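# Put the paper roll on the holder's post

## Task

Slide the paper roll down over the post of the wooden holder until it sits on the holder's base, then release it so no gripper is touching the roll.

## Robot and tools

Robot: two arms, left_arm and right_arm, each ending in a parallel two-finger gripper. Everything is reported in one scene frame. Its origin is at table-top height, halfway between the two arms' nominal bases. +z points up, +x points out over the table, and left_arm is on the +y side. Arm names do not match image sides. A BASES line, if one appears, gives each real base's calibrated place. On each gripper the fingers point along its own +z axis and close along its own y axis. end_effector_position is the spot between the finger pads, about 1 cm short of the tips. Reported positions and orientations can be a few centimetres off, more at long reach.

Row layout: every command row is 16 plain numbers covering both arms, even if only one moves. The first 8 are left_arm: x, y, z in metres, then qw, qx, qy, qz (w first), then opening. The next 8 are the same for right_arm. Position and quaternion are absolute targets for that gripper in the scene frame. They are not offsets. Opening runs from -1 (closed) to +1 (fully open, 0.094 m). To keep an arm still, repeat its last reported whole pose and its intended opening in every row. To hold a gripper's orientation, keep sending the same quaternion rather than copying the drifting readout.

Tools:
- execute_actions {actions, cameras}:
  - actions=[] only looks and returns state plus pictures.
  - [{rows:[...], steps:n}] plays up to 15 rows over at most 15 control steps of 1/30 s each. Each row lasts one step, the last row repeats, and steps defaults to 15. An action needs at least 5 steps.
  - [{steps:n}] without rows waits up to 300 steps, counted from the last result, so your reply time is included.
  - A row target more than 0.6 m from that arm's last reported position along any gripper axis gets the call refused; a refused call sends nothing.
  - The result is read 5 steps before the action ends, and those steps then finish in the background.
  - Pictures come only for an empty list or when cameras asks for them.
- move {target, speed, blend, blocking, cameras}: drives each gripper in a straight line to the poses in target.
  - target is one 16-number row, or a list of up to 15 rows sharing a 10 s cap; if the cap is reached, all arms stop short.
  - speed is in m/s, 0.002 to 0.5, default 0.25. Turning is capped at twice that in rad/s. Give one value, or one per target.
  - blend, in metres, rounds corners in a list.
  - blocking=false returns after about 0.5 s while the motion continues.
  - Paths do not avoid obstacles or the other arm. Grippers lag and can stray or overshoot, more at speed and with a stretched arm.
  - New openings in later targets are applied only after all arms come to rest there.
  - Result line 'move:' gives the ending: done, off_target, moving, held or fault. An arm the ending does not name is done, meaning it is within 10 mm and 2 degrees.
  - limits=paced means a pose was clipped; limits=held means a safety check withheld steps.
  - Neither done nor off_target tells you about contact.
- wait {seconds 0-10}: lets time pass without new commands and ends early if a move finishes.
- stop: brakes a running move (needs braking room); the fingers continue.
- zoom_image {camera, region [x0,y0,x1,y1]}: zooms into the latest image. Cameras are cam_high, cam_left_wrist and cam_right_wrist, each 672x504. The region can be at most 504x504 pixels.
The roll must stay on the post without help.

Controller behaviour: at every step the commanded pose is clipped to within 100 mm and 20 degrees of the measured pose. Far targets can therefore need several actions, and tiny ones may not start. Friction and gravity can leave a gripper resting a centimetre or more off target, which does not by itself mean it touched something. Avoid paths near an arm's own base, because they can flip the shoulder posture. 'Hand target' shows what the controller is currently driving toward.

Gripping: grip_measured uses the opening scale. It reads up to about 1.6 mm wide when empty and up to about 3 mm narrower than a firmly held hard part, more for round ones. Commanding roughly 0.05 below the reading at first touch (0.11 or more for round items) applies full force of about 50-64 N per pad. Close gently on squashable objects. To release, command an opening clearly above grip_measured.

Joint readouts: joint ranges are given in rad. Elbows stop just before straight at 2.901. Joint torques include the arm's own weight, carry offsets and noise, and joints 1-3 wrap at ±28 N m. 'within noise' velocities mean that arm is at rest.

Hazards: random brief tugs on held parts or shoves on loose objects can occur. Anything dropped, left off the table or falling off the table fails the task. Avoid drops, releasing moving parts, slams, hard strikes and strong presses. A hard collision between the two arms can end the scene. Faster motion and targets set deeper past contact press harder. Any arm stop is penalised.

Motor heat: loading an arm, holding it stretched, or pushing toward an unreachable pose heats its motors. MOTOR HOT appears at 75 °C. At 90 °C an OVER-TEMPERATURE FAULT folds that arm away for the rest of the scene. At 100 °C the arm goes limp.

Judge elapsed time from the 'Time used' line.

Camera calibration lines give OpenCV intrinsics K, distortion D and T_world_to_cam in the scene frame. Fixed cameras may have shifted by up to about 2.3 degrees and 9 mm. Wrist camera images can lag while their arm moves.

Each tool is called after "Emit:" as name([rows], argument=value, ...), one row to a line, values as JSON.

## Session

Emit:
execute_actions(actions=[], cameras=["all"])

Scene clock: 0.00 s of 4400.00 s.
left_arm: end_effector_position=(+0.3629, +0.4204, +0.1333) grip_measured=+1.000 end_effector_quat_wxyz=(+0.532, -0.221, +0.816, +0.055) | right_arm: end_effector_position=(+0.4447, -0.1811, +0.1836) grip_measured=+1.000 end_effector_quat_wxyz=(+0.228, -0.321, +0.854, +0.341)
Joint positions: left_arm=[0.482 1.157 0.419 0.293 0.121 -0.104 0.094] | right_arm=[0.031 2.183 2.08 -1.173 -0.805 -0.549 0.094]
Joint velocities: within noise
Joint torques (N m): no reading
Motor temperatures (°C): left_arm=[23 24 21 24 22 21 23] | right_arm=[23 23 23 22 22 23 24]
Heat: left arm: 24 °C; right arm: 24 °C.
Hand target: left_arm +0.3638, +0.4208, +0.1376; +0.536, -0.219, +0.813, +0.056 | right_arm +0.4442, -0.1793, +0.1925; +0.237, -0.325, +0.848, +0.345

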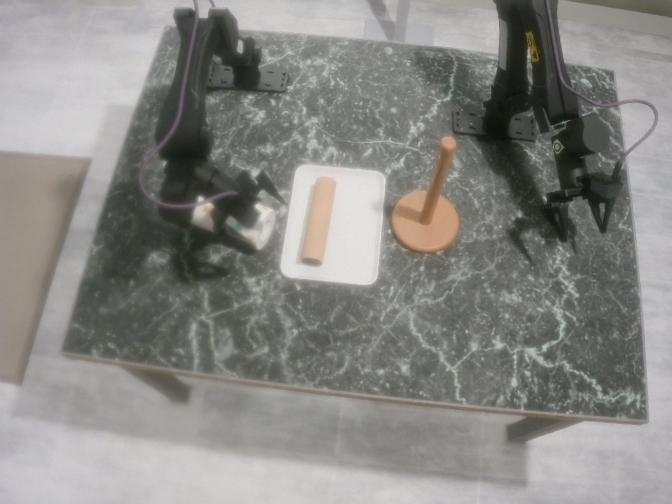

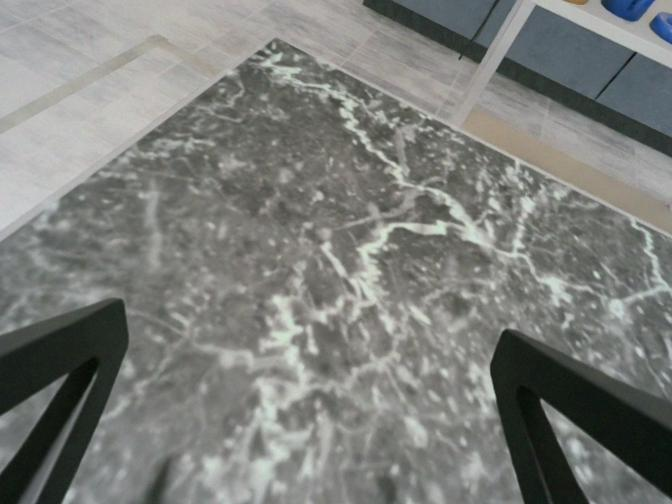

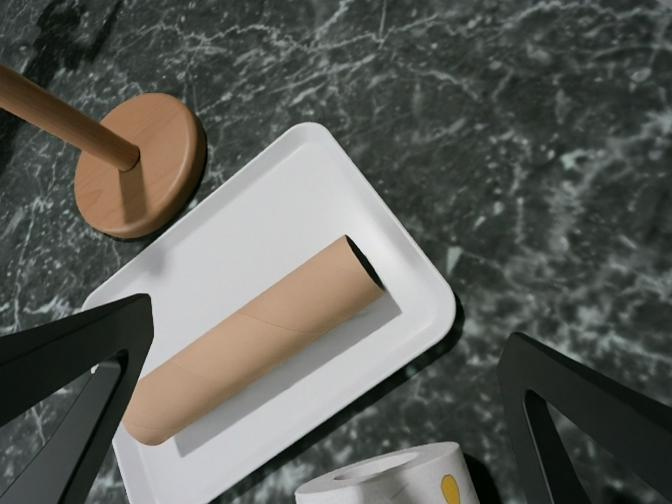

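Emit:
zoom_image(camera="cam_high", region=[140, 150, 320, 290])

Emit:
zoom_image(camera="cam_right_wrist", region=[200, 350, 560, 504])

Scaled by 2.800 from the camera's 672x504 image, which has a finer 960x720 frame.

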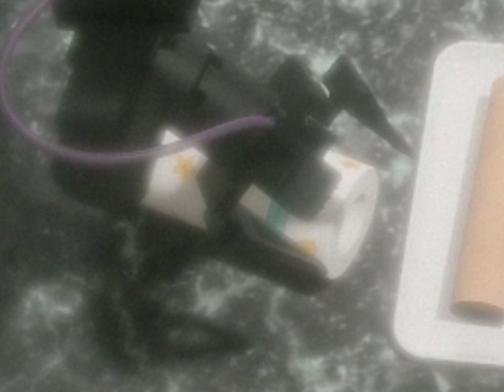

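Scaled by 1.400 from the camera's 672x504 image, which has a finer 960x720 frame.

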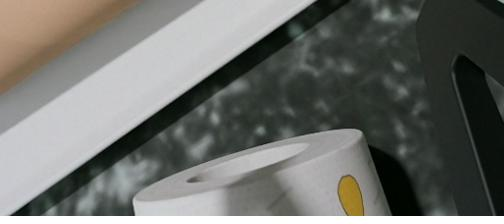

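Emit:
move(target=[0.3629,0.4204,0.1333,0.532,-0.221,0.816,0.055,1,0.385,-0.265,0.22,0,-0.6225,0.7826,0,1], speed=0.4)

Scene clock: 4.00 s of 4400.00 s.
left_arm: end_effector_position=(+0.3629, +0.4204, +0.1333) grip_measured=+1.000 end_effector_quat_wxyz=(+0.532, -0.221, +0.816, +0.055) | right_arm: end_effector_position=(+0.3944, -0.2654, +0.2083) grip_measured=+1.000 end_effector_quat_wxyz=(+0.083, -0.614, +0.784, -0.042)
Joint positions: left_arm=[0.482 1.157 0.419 0.293 0.121 -0.104 0.094] | right_arm=[0.136 2.09 2.278 -1.572 -0.01 -1.179 0.094]
Joint velocities: within noise
Joint torques (N m): left_arm=[-0.06 -3.67 7.39 2.06 0.02 -0.03] | right_arm=[0.62 -16.16 4.56 0.44 0.06 -0.01]
Motor temperatures (°C): left_arm=[23 24 22 25 22 21 23] | right_arm=[23 25 23 23 22 23 24]
Heat: left arm: 25 °C; right arm: 25 °C.
Hand target: left_arm +0.3629, +0.4204, +0.1333; +0.532, -0.221, +0.816, +0.055 | right_arm +0.3852, -0.2650, +0.2190; +0.086, -0.619, +0.779, -0.048
Off the commanded pose: left_arm 0.000 m, 0 deg | right_arm 0.015 m, 11 deg.
joint sent to its limit (right arm) — joint 4 (wrist pitch), lower limit.
Kept back: nothing.
move: off_target (right_arm)
camera_calibration:
cam_right_wrist: T_world_to_cam=[[0.981048, -0.121252, 0.151137, -0.451353], [-0.174676, -0.891023, 0.419007, -0.231051], [0.0838612, -0.437466, -0.895316, 0.141188], [0, 0, 0, 1]] pos_world=[0.3906, -0.198834, 0.291437]

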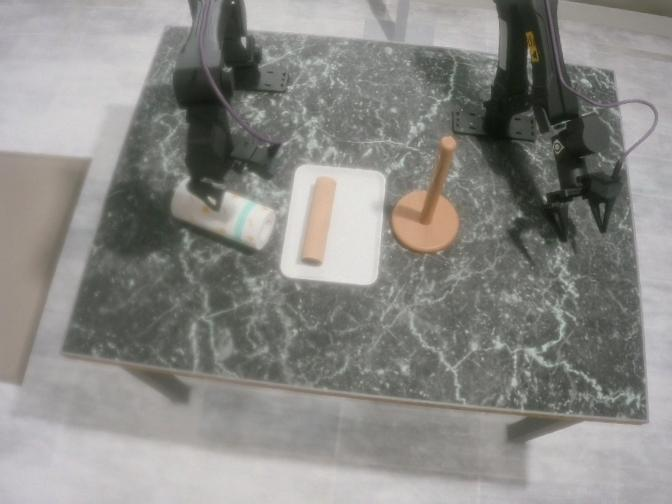

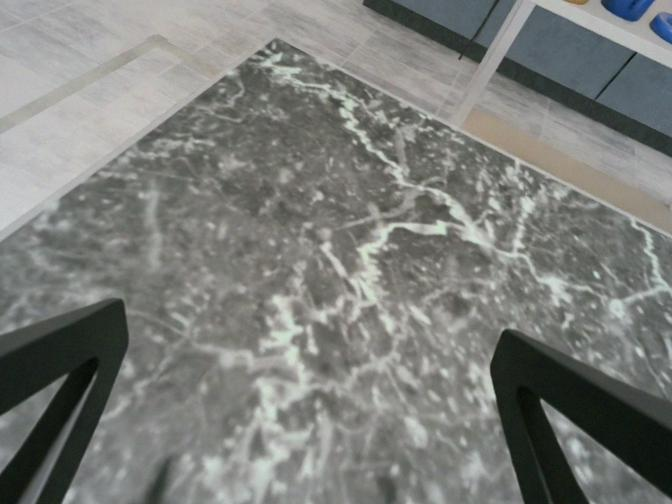

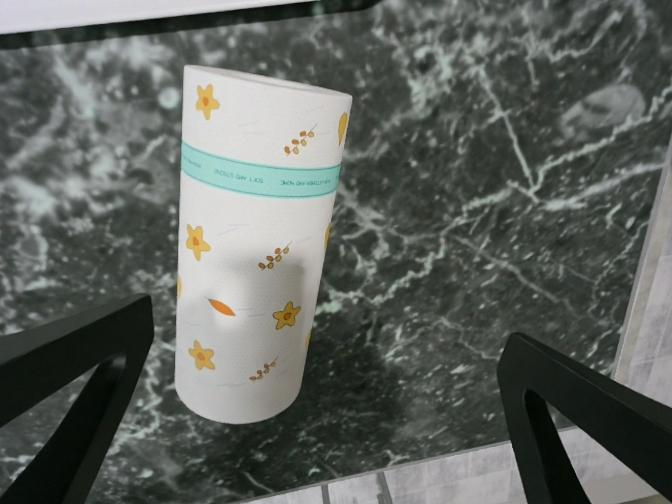

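Emit:
zoom_image(camera="cam_high", region=[150, 150, 290, 270])

Scaled by 3.600 from the camera's 672x504 image, which has a finer 960x720 frame.

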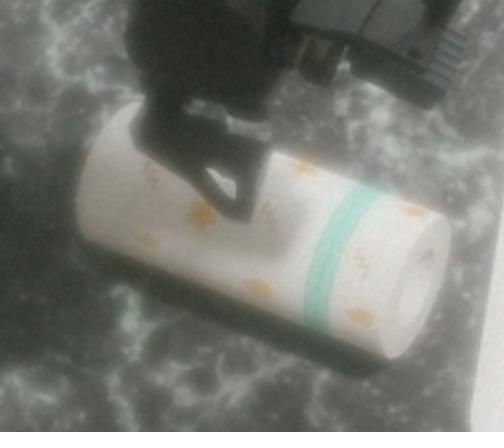

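Emit:
move(target=[0.3629,0.4204,0.1333,0.532,-0.221,0.816,0.055,1,0.3635,-0.303,0.125,0,-0.6018,0.7986,0,1], speed=0.25, cameras=["cam_right_wrist","cam_high"])

Scene clock: 6.53 s of 4400.00 s.
left_arm: end_effector_position=(+0.3629, +0.4204, +0.1333) grip_measured=+1.000 end_effector_quat_wxyz=(+0.532, -0.221, +0.816, +0.055) | right_arm: end_effector_position=(+0.3651, -0.3028, +0.1213) grip_measured=+1.000 end_effector_quat_wxyz=(-0.006, -0.599, +0.801, +0.004)
Joint positions: left_arm=[0.482 1.157 0.419 0.293 0.121 -0.104 0.094] | right_arm=[0.056 2.065 1.899 -1.419 -0.001 -1.215 0.094]
Joint velocities: within noise
Joint torques (N m): left_arm=[-0.03 -3.7 7.34 2.06 0.01 -0.03] | right_arm=[0.05 -14.27 4.86 0.28 0.01 -0.05]
Motor temperatures (°C): left_arm=[23 24 22 26 22 21 23] | right_arm=[23 25 23 23 22 23 24]
Heat: left arm: 26 °C; right arm: 25 °C.
Hand target: left_arm +0.3629, +0.4204, +0.1333; +0.532, -0.221, +0.816, +0.055 | right_arm +0.3635, -0.3031, +0.1249; +0.000, -0.602, +0.799, +0.000
Off the commanded pose: left_arm 0.000 m, 0 deg | right_arm 0.004 m, 1 deg.
Kept back: nothing.
move: done
camera_calibration:
cam_right_wrist: T_world_to_cam=[[0.985815, -0.163204, -0.0391572, -0.405438], [-0.124945, -0.869409, 0.478035, -0.251818], [-0.112061, -0.466361, -0.877468, 0.110032], [0, 0, 0, 1]] pos_world=[0.380554, -0.233787, 0.201052]
Images, in order (width x height): cam_high 672x504, cam_right_wrist 672x504.

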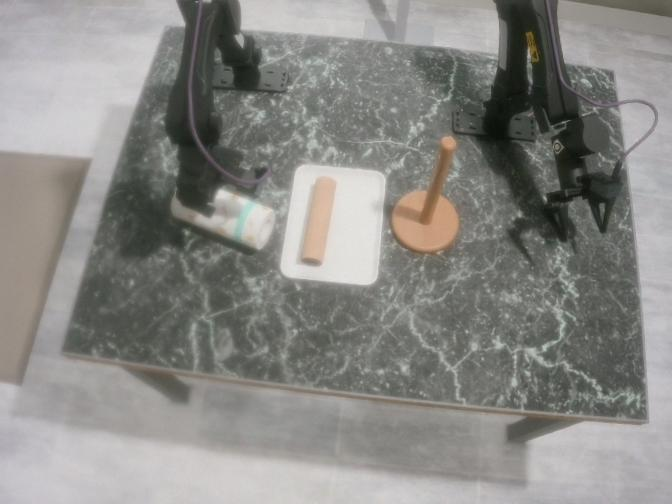

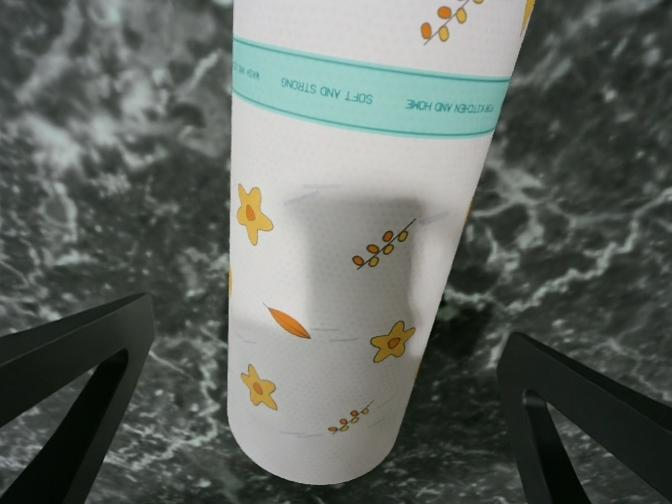

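Emit:
move([
  [0.3629,0.4204,0.1333,0.532,-0.221,0.816,0.055,1,0.3637,-0.305,0.045,0,-0.5980,0.8015,0,1],
  [0.3629,0.4204,0.1333,0.532,-0.221,0.816,0.055,1,0.3637,-0.305,0.045,0,-0.5980,0.8015,0,0.5],
], speed=0.12, cameras=["cam_right_wrist","cam_high"])

Scene clock: 9.23 s of 4400.00 s.
left_arm: end_effector_position=(+0.3629, +0.4204, +0.1333) grip_measured=+1.000 end_effector_quat_wxyz=(+0.532, -0.221, +0.816, +0.055) | right_arm: end_effector_position=(+0.3665, -0.3029, +0.0503) grip_measured=+0.630 end_effector_quat_wxyz=(+0.005, -0.599, +0.801, -0.003)
Joint positions: left_arm=[0.482 1.157 0.419 0.293 0.121 -0.104 0.094] | right_arm=[0.056 2.065 1.616 -1.111 0 -1.215 0.077]
Joint velocities: within noise
Joint torques (N m): left_arm=[-0.08 -3.74 7.45 2.06 0.03 -0.03] | right_arm=[-0.39 -11.97 4.86 0.35 0.01 0.02]
Motor temperatures (°C): left_arm=[23 24 22 26 22 21 23] | right_arm=[23 26 23 23 22 23 24]
Heat: left arm: 26 °C; right arm: 26 °C.
Hand target: left_arm +0.3629, +0.4204, +0.1333; +0.532, -0.221, +0.816, +0.055 | right_arm +0.3636, -0.3050, +0.0450; +0.000, -0.598, +0.802, +0.000
Off the commanded pose: left_arm 0.000 m, 0 deg | right_arm 0.006 m, 1 deg.
Kept back: nothing.
move: done
camera_calibration:
cam_right_wrist: T_world_to_cam=[[0.986547, -0.16281, -0.0147786, -0.410967], [-0.136428, -0.869738, 0.474283, -0.213496], [-0.0900714, -0.465886, -0.880249, 0.0400488], [0, 0, 0, 1]] pos_world=[0.379918, -0.233937, 0.130437]
Images, in order (width x height): cam_high 672x504, cam_right_wrist 672x504.

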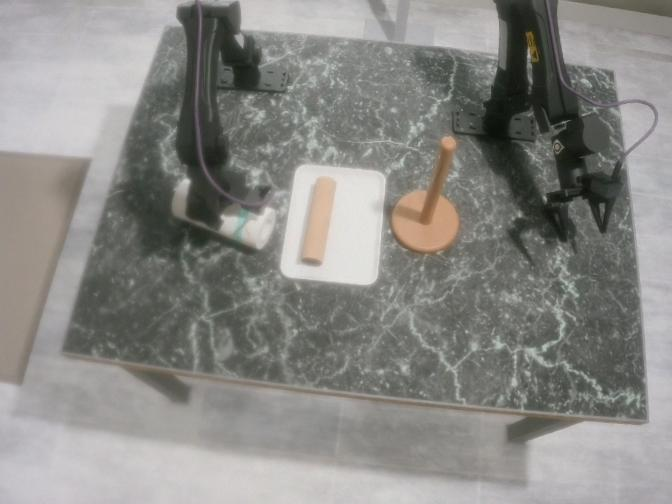

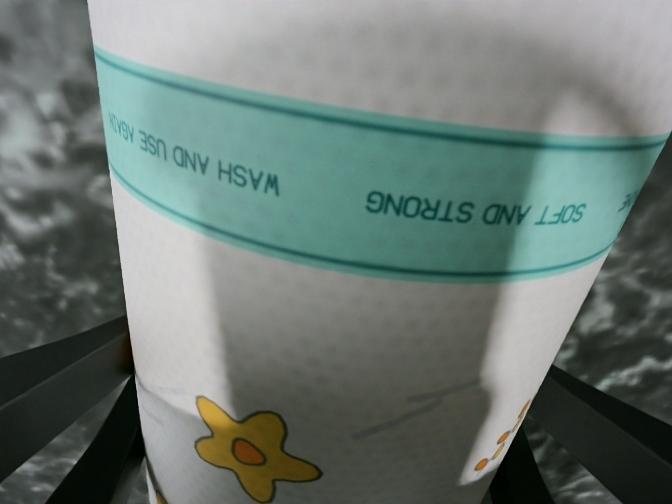

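Emit:
move([
  [0.26,0.40,0.22,0.614,0.031,0.788,-0.034,1,0.3637,-0.29,0.17,0,-0.5980,0.8015,0,0.5],
  [0.16,0.38,0.32,0.641,0.299,0.641,-0.299,1,0.29,-0.10,0.42,0.606,-0.364,0.606,0.364,0.5],
  [0.16,0.38,0.32,0.641,0.299,0.641,-0.299,1,0.3253,0.09,0.465,0.606,-0.364,0.606,0.364,0.5],
], speed=[0.25,0.45,0.3], blend=[0.04,0.04,0])

Scene clock: 14.73 s of 4400.00 s.
left_arm: end_effector_position=(+0.1692, +0.3945, +0.3111) grip_measured=+1.000 end_effector_quat_wxyz=(+0.675, -0.194, +0.688, +0.185) | right_arm: end_effector_position=(+0.3191, +0.0873, +0.4578) grip_measured=+0.633 end_effector_quat_wxyz=(+0.598, -0.370, +0.610, +0.366)
Joint positions: left_arm=[2.073 0.422 0.753 -1.089 1.54 0.749 0.094] | right_arm=[0.762 1.732 1.827 -0.113 -0.32 -0.001 0.077]
Joint velocities: within noise
Joint torques (N m): left_arm=[0.64 1.73 8.81 1.04 0.57 -0.13] | right_arm=[-0.01 -8.02 11.4 1.95 0.13 0.03]
Motor temperatures (°C): left_arm=[23 24 22 26 22 21 23] | right_arm=[23 26 23 23 22 23 24]
Heat: left arm: 26 °C; right arm: 26 °C.
Hand target: left_arm +0.1724, +0.3885, +0.3199; +0.678, -0.189, +0.685, +0.187 | right_arm +0.3250, +0.0895, +0.4648; +0.606, -0.364, +0.606, +0.364
Off the commanded pose: left_arm 0.019 m, 81 deg; orientation clipped | right_arm 0.010 m, 1 deg.
joint sent to its limit (left arm) — joint 5 (wrist yaw), upper limit.
Kept back: nothing.
move: off_target (left_arm); limits=paced
camera_calibration:
cam_left_wrist: T_world_to_cam=[[0.495901, -0.858364, 0.131506, 0.209727], [-0.364624, -0.343264, -0.865575, 0.491377], [0.788119, 0.381289, -0.483205, -0.0297837], [0, 0, 0, 1]] pos_world=[0.098637, 0.36005, 0.383351]
cam_right_wrist: T_world_to_cam=[[0.894846, -0.430685, 0.117305, -0.302441], [-0.122419, -0.489506, -0.863364, 0.500839], [0.42926, 0.758218, -0.490756, 0.125401], [0, 0, 0, 1]] pos_world=[0.278121, 0.0198259, 0.529426]

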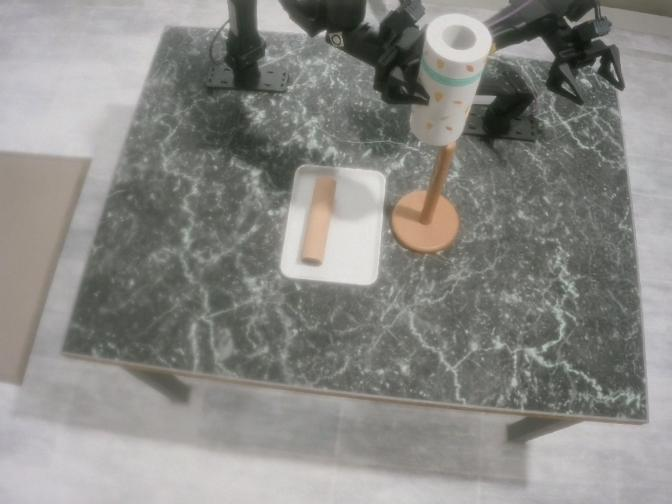

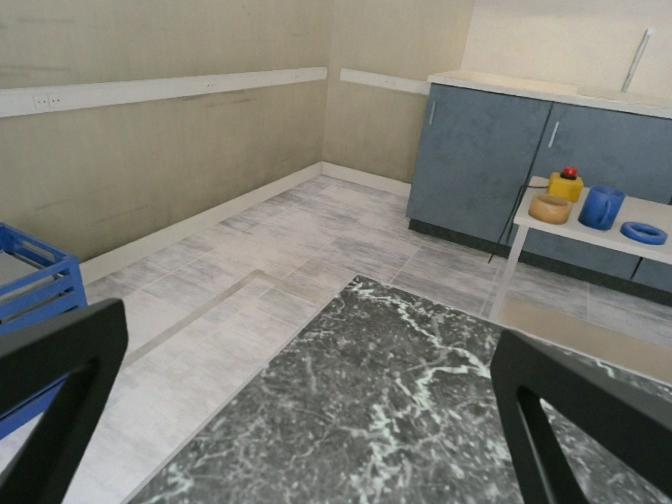

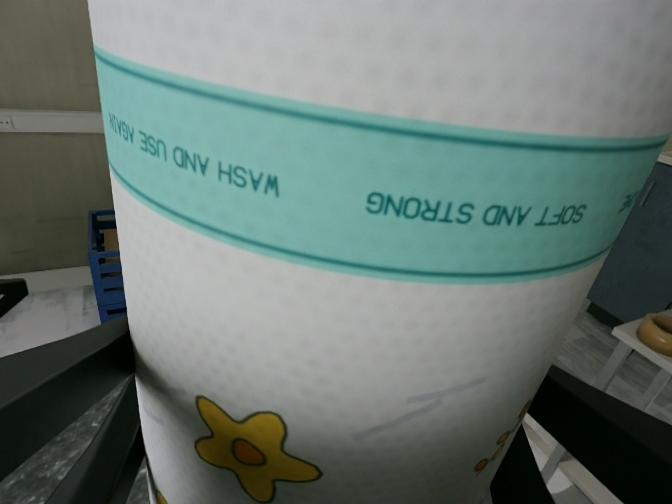

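Emit:
move([
  [0.28,0.40,0.31,0.69,0.153,0.69,-0.153,1,0.330,0.1105,0.47,0.606,-0.364,0.606,0.364,0.5],
  [0.25,0.32,0.30,0.612,0.354,0.612,-0.354,1,0.330,0.1105,0.47,0.606,-0.364,0.606,0.364,0.5],
], speed=0.5, blend=[0.04,0], cameras=["cam_high","cam_left_wrist"])

Scene clock: 19.97 s of 4400.00 s.
left_arm: end_effector_position=(+0.2520, +0.3192, +0.2895) grip_measured=+1.000 end_effector_quat_wxyz=(+0.681, +0.123, +0.707, -0.145) | right_arm: end_effector_position=(+0.3281, +0.1056, +0.4611) grip_measured=+0.633 end_effector_quat_wxyz=(+0.598, -0.368, +0.613, +0.363)
Joint positions: left_arm=[1.161 0.919 0.814 -1.189 1.539 1.254 0.094] | right_arm=[0.783 1.818 1.952 -0.157 -0.29 -0.001 0.077]
Joint velocities: left_arm=[0.002 0.022 0.056 -0.095 0.007 0.139 0] | right_arm=[within noise]
Joint torques (N m): left_arm=[0.36 -0.64 9.44 0.59 0.77 0.07] | right_arm=[0.53 -9.02 11.45 1.95 0.12 0.04]
Motor temperatures (°C): left_arm=[23 24 23 26 23 21 23] | right_arm=[23 26 24 25 22 23 25]
Heat: left arm: 26 °C; right arm: 26 °C.
Hand target: left_arm +0.2516, +0.3194, +0.2998; +0.688, +0.129, +0.701, -0.140 | right_arm +0.3296, +0.1101, +0.4696; +0.606, -0.364, +0.606, +0.364
Off the commanded pose: left_arm 0.011 m, 38 deg; orientation clipped | right_arm 0.010 m, 1 deg.
joint sent to its limit (left arm) — joint 5 (wrist yaw), upper limit.
Kept back: nothing.
move: off_target (left_arm); limits=paced
camera_calibration:
cam_left_wrist: T_world_to_cam=[[-0.383046, -0.90949, 0.161566, 0.336047], [-0.511203, 0.0630341, -0.857145, 0.3818], [0.769381, -0.410919, -0.489079, 0.182536], [0, 0, 0, 1]] pos_world=[0.183459, 0.356573, 0.362239]
Images, in order (width x height): cam_high 672x504, cam_left_wrist 672x504.

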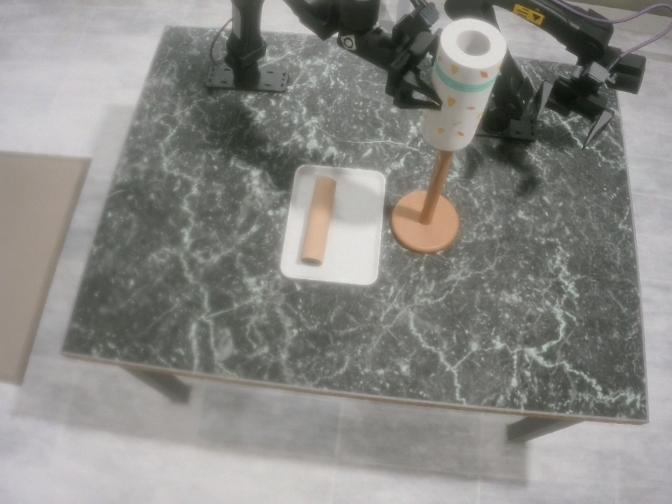

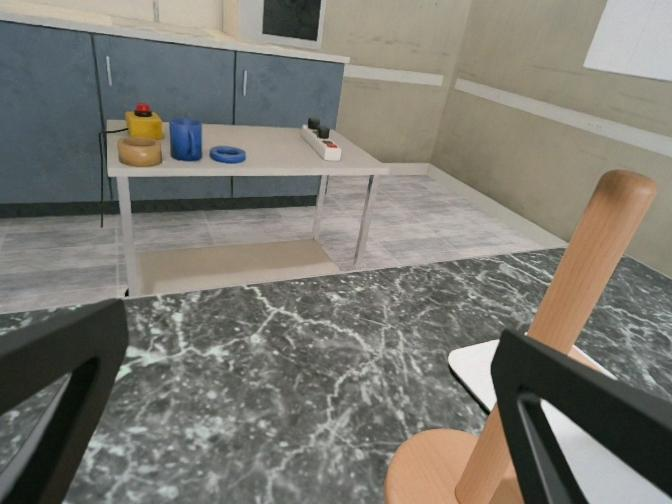

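Emit:
wait(seconds=0.1)

Emit:
zoom_image(camera="cam_high", region=[370, 0, 530, 260])

Scene clock: 21.63 s of 4400.00 s.
left_arm: end_effector_position=(+0.2517, +0.3184, +0.2893) grip_measured=+1.000 end_effector_quat_wxyz=(+0.681, +0.123, +0.707, -0.146) | right_arm: end_effector_position=(+0.3281, +0.1056, +0.4611) grip_measured=+0.633 end_effector_quat_wxyz=(+0.598, -0.368, +0.613, +0.363)
Joint positions: left_arm=[1.161 0.921 0.816 -1.208 1.539 1.274 0.094] | right_arm=[0.783 1.818 1.952 -0.157 -0.29 -0.001 0.077]
Joint velocities: within noise
Joint torques (N m): left_arm=[0.42 -0.55 9.5 0.55 0.76 0.08] | right_arm=[0.51 -9.1 11.51 1.97 0.13 0.03]
Motor temperatures (°C): left_arm=[23 24 23 26 23 21 23] | right_arm=[23 26 24 25 22 23 25]
Heat: left arm: 26 °C; right arm: 26 °C.
Hand target: left_arm +0.2516, +0.3194, +0.2998; +0.688, +0.129, +0.701, -0.140 | right_arm +0.3296, +0.1101, +0.4697; +0.606, -0.364, +0.606, +0.364
Off the commanded pose: left_arm 0.011 m, 38 deg; orientation clipped | right_arm 0.010 m, 1 deg.
Steps of this call (1-50: nothing new was sent). Readings (end_effector_position of left_arm | right_arm):
1: (+0.2520, +0.3192, +0.2896) | (+0.3281, +0.1056, +0.4611)
2: (+0.2520, +0.3191, +0.2895) | (+0.3281, +0.1056, +0.4611)
4: (+0.2519, +0.3190, +0.2895) | (+0.3281, +0.1056, +0.4611)
8: (+0.2518, +0.3186, +0.2894) | (+0.3281, +0.1056, +0.4611)
50: the state above
camera_calibration:
cam_left_wrist: T_world_to_cam=[[-0.383575, -0.909265, 0.161577, 0.335273], [-0.5113, 0.0633924, -0.857061, 0.381432], [0.769053, -0.411361, -0.489223, 0.182648], [0, 0, 0, 1]] pos_world=[0.183162, 0.355807, 0.362093]
cam_right_wrist: T_world_to_cam=[[0.891428, -0.438025, 0.116146, -0.300643], [-0.129605, -0.492028, -0.860878, 0.515177], [0.434233, 0.752358, -0.495378, 0.110415], [0, 0, 0, 1]] pos_world=[0.286826, 0.0387206, 0.53312]

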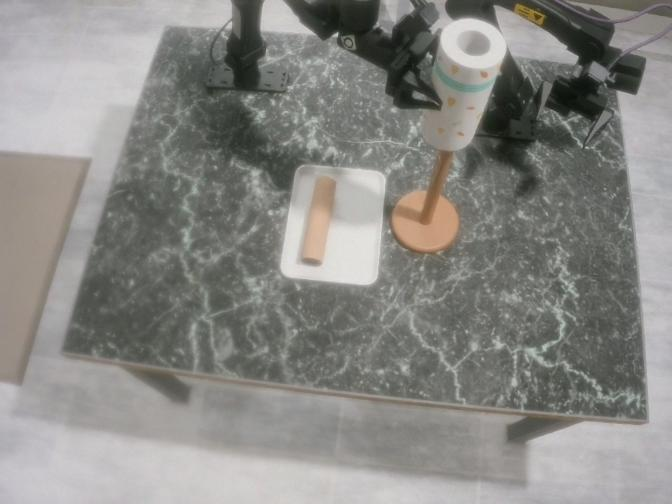

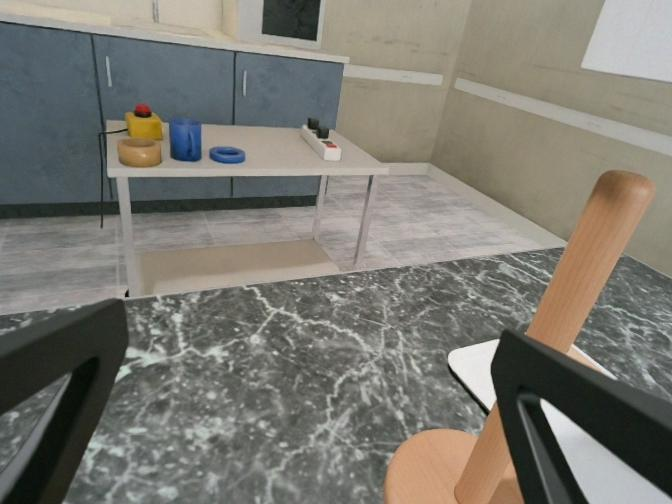

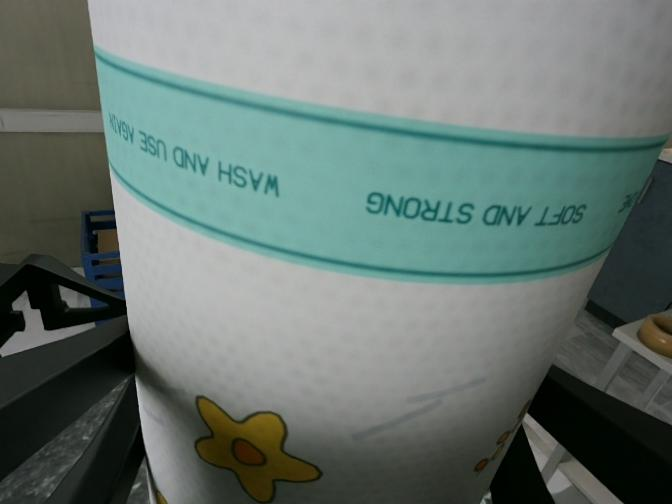

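Scaled by 1.938 from the camera's 672x504 image, which has a finer 960x720 frame.

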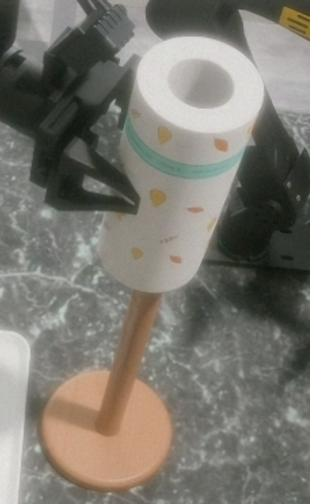

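Emit:
move(target=[0.2516,0.3194,0.2998,0.688,0.129,0.701,-0.140,1,0.279,0.122,0.443,0.606,-0.364,0.606,0.364,0.5], speed=0.3, cameras=["cam_high","cam_left_wrist"])

Emit:
zoom_image(camera="cam_high", region=[370, 0, 530, 260])

Scene clock: 23.23 s of 4400.00 s.
left_arm: end_effector_position=(+0.2517, +0.3184, +0.2893) grip_measured=+1.000 end_effector_quat_wxyz=(+0.681, +0.123, +0.707, -0.146) | right_arm: end_effector_position=(+0.2860, +0.1340, +0.4184) grip_measured=+0.633 end_effector_quat_wxyz=(+0.585, -0.378, +0.622, +0.358)
Joint positions: left_arm=[1.161 0.921 0.816 -1.208 1.539 1.274 0.094] | right_arm=[0.909 1.754 1.735 -0.041 -0.172 -0.007 0.077]
Joint velocities: within noise
Joint torques (N m): left_arm=[0.35 -1.07 9.05 0.69 0.75 -0.08] | right_arm=[0.1 -15.34 6.24 2.25 0.13 0.11]
Motor temperatures (°C): left_arm=[23 24 23 26 23 21 23] | right_arm=[23 26 24 25 22 23 25]
Heat: left arm: 26 °C; right arm: 26 °C.
Hand target: left_arm +0.2515, +0.3192, +0.2996; +0.688, +0.129, +0.701, -0.140 | right_arm +0.2790, +0.1222, +0.4429; +0.606, -0.364, +0.606, +0.364
Off the commanded pose: left_arm 0.011 m, 1 deg | right_arm 0.028 m, 4 deg.
joint sent to its limit (left arm) — joint 5 (wrist yaw), upper limit.
Kept back: nothing.
move: off_target (left_arm, right_arm)
camera_calibration:
cam_left_wrist: T_world_to_cam=[[-0.383551, -0.909208, 0.161954, 0.335113], [-0.511425, 0.0630902, -0.857009, 0.381534], [0.768982, -0.411534, -0.48919, 0.182706], [0, 0, 0, 1]] pos_world=[0.183162, 0.355806, 0.362083]
Images, in order (width x height): cam_high 672x504, cam_left_wrist 672x504.

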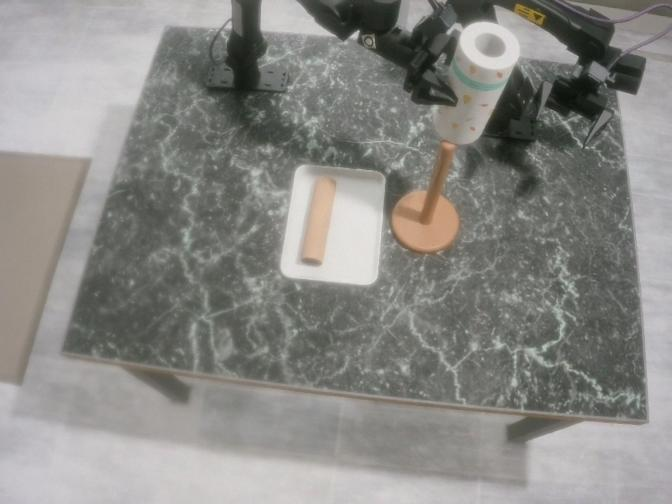

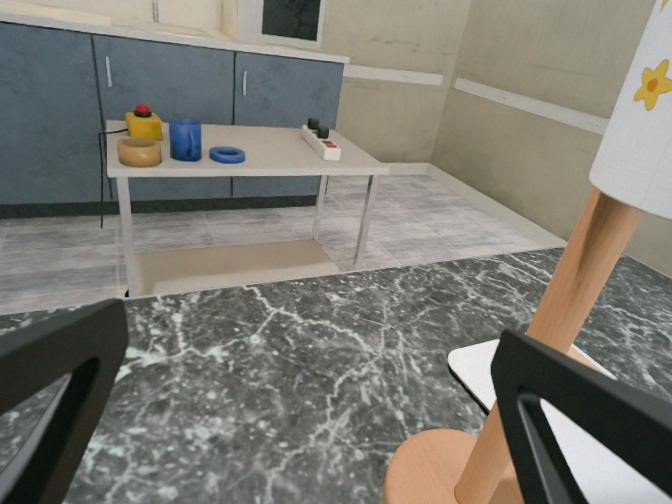

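Scaled by 1.938 from the camera's 672x504 image, which has a finer 960x720 frame.

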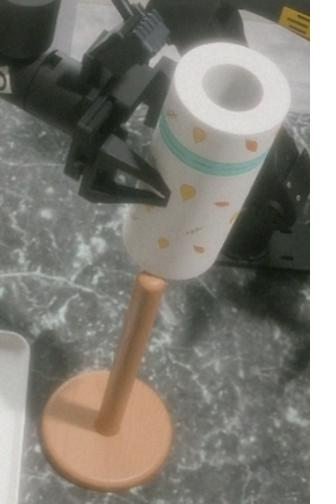

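Emit:
move(target=[0.2516,0.3194,0.2998,0.688,0.129,0.701,-0.140,1,0.312,0.124,0.445,0.606,-0.364,0.606,0.364,0.5], speed=0.15, cameras=["cam_high","cam_left_wrist"])

Emit:
zoom_image(camera="cam_high", region=[370, 0, 530, 260])

Scene clock: 24.93 s of 4400.00 s.
left_arm: end_effector_position=(+0.2517, +0.3184, +0.2893) grip_measured=+1.000 end_effector_quat_wxyz=(+0.681, +0.123, +0.707, -0.146) | right_arm: end_effector_position=(+0.3102, +0.1197, +0.4347) grip_measured=+0.633 end_effector_quat_wxyz=(+0.601, -0.366, +0.616, +0.356)
Joint positions: left_arm=[1.161 0.921 0.816 -1.208 1.539 1.274 0.094] | right_arm=[0.848 1.773 1.79 -0.042 -0.208 -0.007 0.077]
Joint velocities: within noise
Joint torques (N m): left_arm=[0.39 -1.1 9.09 0.71 0.78 -0.07] | right_arm=[-0.1 -9.02 11.59 2.01 -0.16 0.08]
Motor temperatures (°C): left_arm=[23 24 23 26 23 21 23] | right_arm=[23 26 25 26 22 23 25]
Heat: left arm: 26 °C; right arm: 26 °C.
Hand target: left_arm +0.2515, +0.3192, +0.2996; +0.688, +0.129, +0.701, -0.140 | right_arm +0.3116, +0.1235, +0.4447; +0.606, -0.364, +0.606, +0.364
Off the commanded pose: left_arm 0.011 m, 1 deg | right_arm 0.011 m, 2 deg.
joint sent to its limit (left arm) — joint 5 (wrist yaw), upper limit.
Kept back: nothing.
move: off_target (left_arm, right_arm)
camera_calibration:
cam_left_wrist: T_world_to_cam=[[-0.383551, -0.909208, 0.161954, 0.335113], [-0.511425, 0.0630902, -0.857009, 0.381534], [0.768982, -0.411534, -0.48919, 0.182706], [0, 0, 0, 1]] pos_world=[0.183162, 0.355806, 0.362083]
Images, in order (width x height): cam_high 672x504, cam_left_wrist 672x504.

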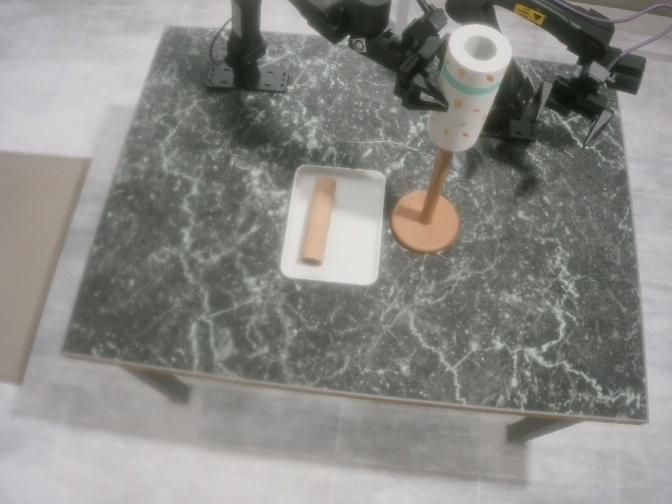

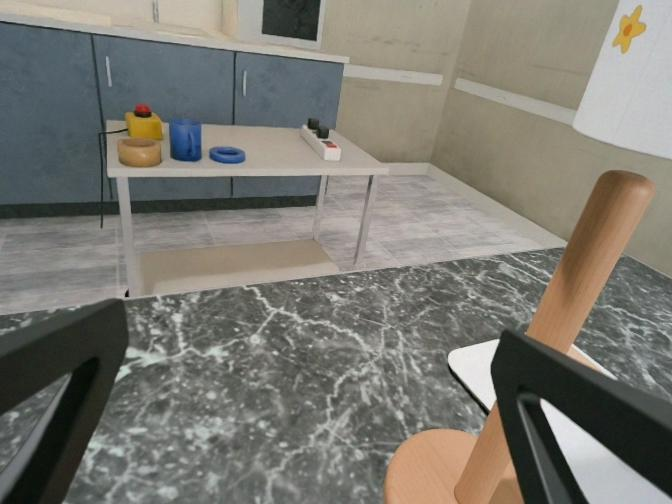

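Scaled by 1.938 from the camera's 672x504 image, which has a finer 960x720 frame.

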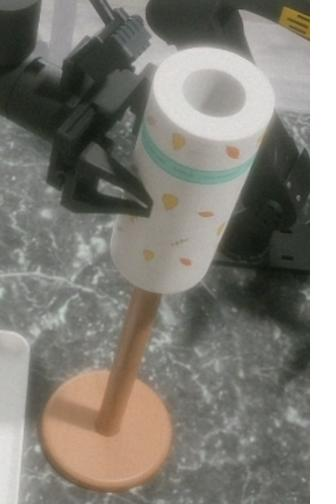

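Emit:
move(target=[0.2516,0.3194,0.2998,0.688,0.129,0.701,-0.140,1,0.308,0.122,0.34,0.606,-0.364,0.606,0.364,0.5], speed=0.12, cameras=["cam_high","cam_left_wrist"])

Scene clock: 26.83 s of 4400.00 s.
left_arm: end_effector_position=(+0.2517, +0.3184, +0.2893) grip_measured=+1.000 end_effector_quat_wxyz=(+0.681, +0.123, +0.707, -0.146) | right_arm: end_effector_position=(+0.3140, +0.1234, +0.3302) grip_measured=+0.634 end_effector_quat_wxyz=(+0.598, -0.366, +0.619, +0.354)
Joint positions: left_arm=[1.161 0.921 0.816 -1.208 1.539 1.274 0.094] | right_arm=[0.848 1.773 1.38 0.36 -0.208 -0.007 0.077]
Joint velocities: within noise
Joint torques (N m): left_arm=[0.34 -1.09 9.09 0.68 0.77 -0.1] | right_arm=[0.21 -12.74 6.57 2.23 -0.11 0.09]
Motor temperatures (°C): left_arm=[23 24 23 26 23 21 23] | right_arm=[23 26 25 26 22 23 25]
Heat: left arm: 26 °C; right arm: 26 °C.
Hand target: left_arm +0.2515, +0.3192, +0.2996; +0.688, +0.129, +0.701, -0.140 | right_arm +0.3081, +0.1220, +0.3399; +0.606, -0.364, +0.606, +0.364
Off the commanded pose: left_arm 0.011 m, 1 deg | right_arm 0.012 m, 2 deg.
joint sent to its limit (left arm) — joint 5 (wrist yaw), upper limit.
Kept back: nothing.
move: off_target (left_arm, right_arm)
camera_calibration:
cam_left_wrist: T_world_to_cam=[[-0.383551, -0.909208, 0.161954, 0.335113], [-0.511425, 0.0630902, -0.857009, 0.381534], [0.768982, -0.411534, -0.48919, 0.182706], [0, 0, 0, 1]] pos_world=[0.183162, 0.355806, 0.362083]
Images, in order (width x height): cam_high 672x504, cam_left_wrist 672x504.

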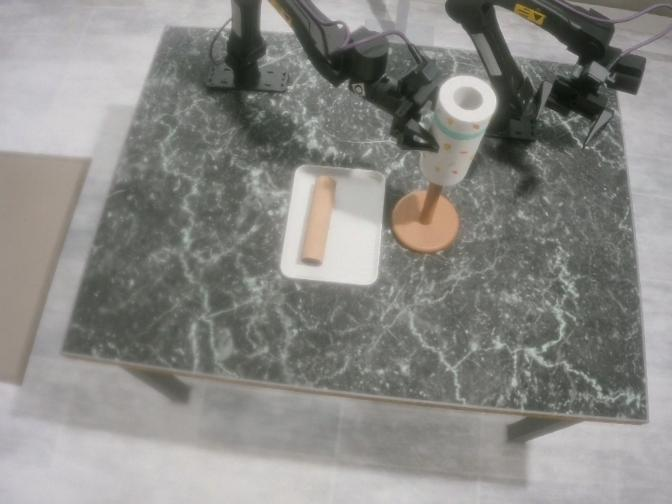

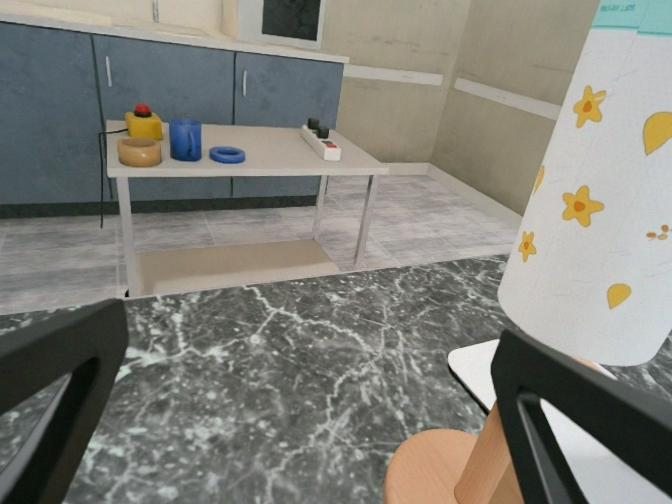

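Emit:
move(target=[0.2516,0.3194,0.2998,0.688,0.129,0.701,-0.140,1,0.308,0.118,0.15,0.606,-0.364,0.606,0.364,0.5], speed=0.15, cameras=["cam_high","cam_left_wrist"])

Scene clock: 29.00 s of 4400.00 s.
left_arm: end_effector_position=(+0.2517, +0.3184, +0.2893) grip_measured=+1.000 end_effector_quat_wxyz=(+0.681, +0.123, +0.707, -0.146) | right_arm: end_effector_position=(+0.3105, +0.1185, +0.1590) grip_measured=+0.634 end_effector_quat_wxyz=(+0.610, -0.361, +0.608, +0.358)
Joint positions: left_arm=[1.161 0.921 0.816 -1.208 1.539 1.274 0.094] | right_arm=[0.848 2.085 0.994 1.091 -0.205 -0.006 0.077]
Joint velocities: within noise
Joint torques (N m): left_arm=[0.36 -1.07 9.11 0.7 0.76 -0.09] | right_arm=[-0.28 -10.19 4.88 2.25 -0.25 0.07]
Motor temperatures (°C): left_arm=[23 24 23 26 23 21 23] | right_arm=[23 26 24 27 22 23 25]
Heat: left arm: 26 °C; right arm: 27 °C.
Hand target: left_arm +0.2515, +0.3192, +0.2996; +0.688, +0.129, +0.701, -0.140 | right_arm +0.3080, +0.1178, +0.1502; +0.606, -0.364, +0.606, +0.364
Off the commanded pose: left_arm 0.011 m, 1 deg | right_arm 0.009 m, 1 deg.
joint sent to its limit (left arm) — joint 5 (wrist yaw), upper limit.
Kept back: nothing.
move: off_target (left_arm)
camera_calibration:
cam_left_wrist: T_world_to_cam=[[-0.383551, -0.909208, 0.161954, 0.335113], [-0.511425, 0.0630902, -0.857009, 0.381534], [0.768982, -0.411534, -0.48919, 0.182706], [0, 0, 0, 1]] pos_world=[0.183162, 0.355806, 0.362083]
Images, in order (width x height): cam_high 672x504, cam_left_wrist 672x504.

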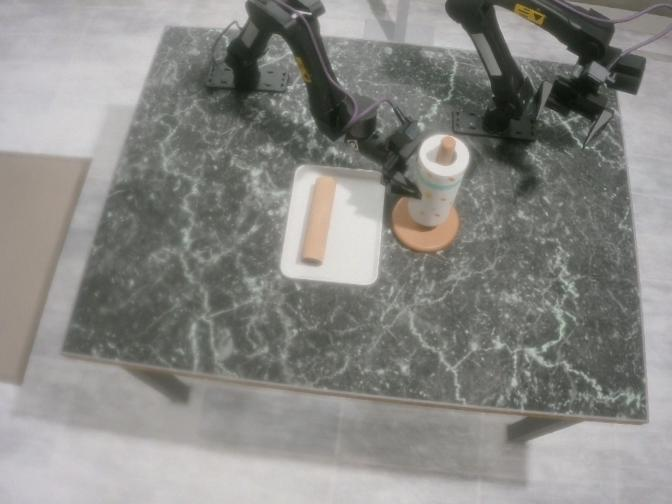

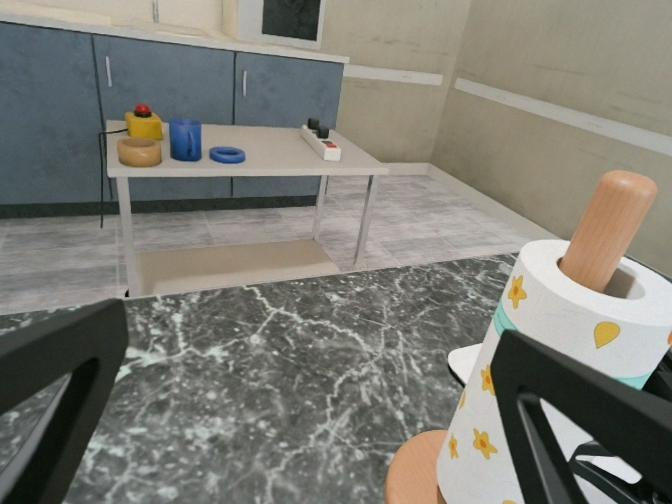

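Emit:
move(target=[0.2516,0.3194,0.2998,0.688,0.129,0.701,-0.140,1,0.313,0.120,0.112,0.606,-0.364,0.606,0.364,0.5], speed=0.07, cameras=["cam_high","cam_left_wrist"])

Emit:
zoom_image(camera="cam_high", region=[370, 110, 500, 260])

Scene clock: 30.10 s of 4400.00 s.
left_arm: end_effector_position=(+0.2517, +0.3184, +0.2893) grip_measured=+1.000 end_effector_quat_wxyz=(+0.681, +0.123, +0.707, -0.146) | right_arm: end_effector_position=(+0.3114, +0.1209, +0.1244) grip_measured=+0.634 end_effector_quat_wxyz=(+0.612, -0.362, +0.603, +0.362)
Joint positions: left_arm=[1.161 0.921 0.816 -1.208 1.539 1.274 0.094] | right_arm=[0.846 2.21 0.994 1.227 -0.216 -0.005 0.077]
Joint velocities: within noise
Joint torques (N m): left_arm=[0.36 -1.13 9.11 0.7 0.74 -0.08] | right_arm=[-0.57 -9.77 5.61 2.08 -0.18 0.08]
Motor temperatures (°C): left_arm=[23 24 23 26 23 21 23] | right_arm=[23 26 24 27 22 23 25]
Heat: left arm: 26 °C; right arm: 27 °C.
Hand target: left_arm +0.2515, +0.3192, +0.2996; +0.688, +0.129, +0.701, -0.140 | right_arm +0.3127, +0.1198, +0.1121; +0.606, -0.364, +0.606, +0.364
Off the commanded pose: left_arm 0.011 m, 1 deg | right_arm 0.013 m, 1 deg.
joint sent to its limit (left arm) — joint 5 (wrist yaw), upper limit.
Kept back: nothing.
move: off_target (left_arm, right_arm)
camera_calibration:
cam_left_wrist: T_world_to_cam=[[-0.383551, -0.909208, 0.161954, 0.335113], [-0.511425, 0.0630902, -0.857009, 0.381534], [0.768982, -0.411534, -0.48919, 0.182706], [0, 0, 0, 1]] pos_world=[0.183162, 0.355806, 0.362083]
Images, in order (width x height): cam_high 672x504, cam_left_wrist 672x504.

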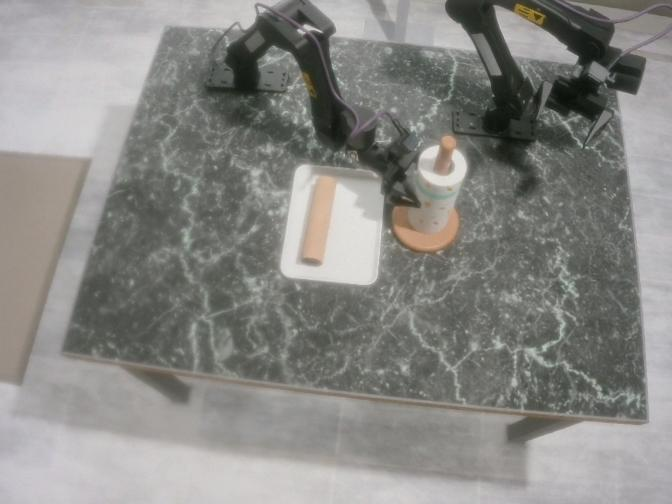

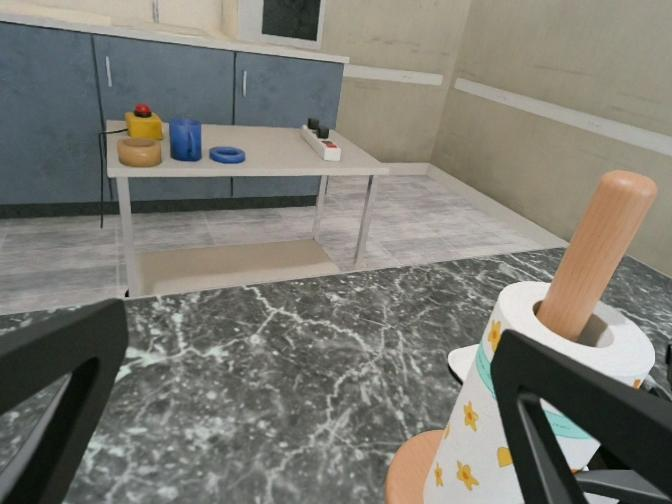

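Scaled by 3.360 from the camera's 672x504 image, which has a finer 960x720 frame.

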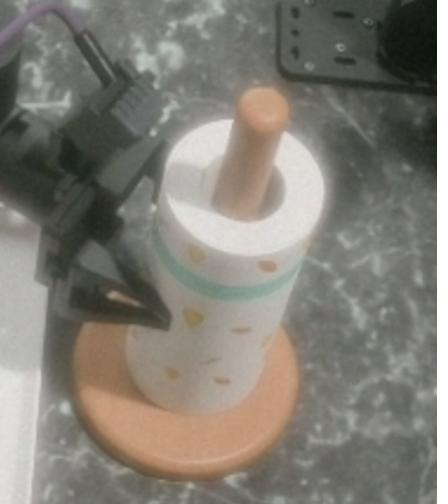

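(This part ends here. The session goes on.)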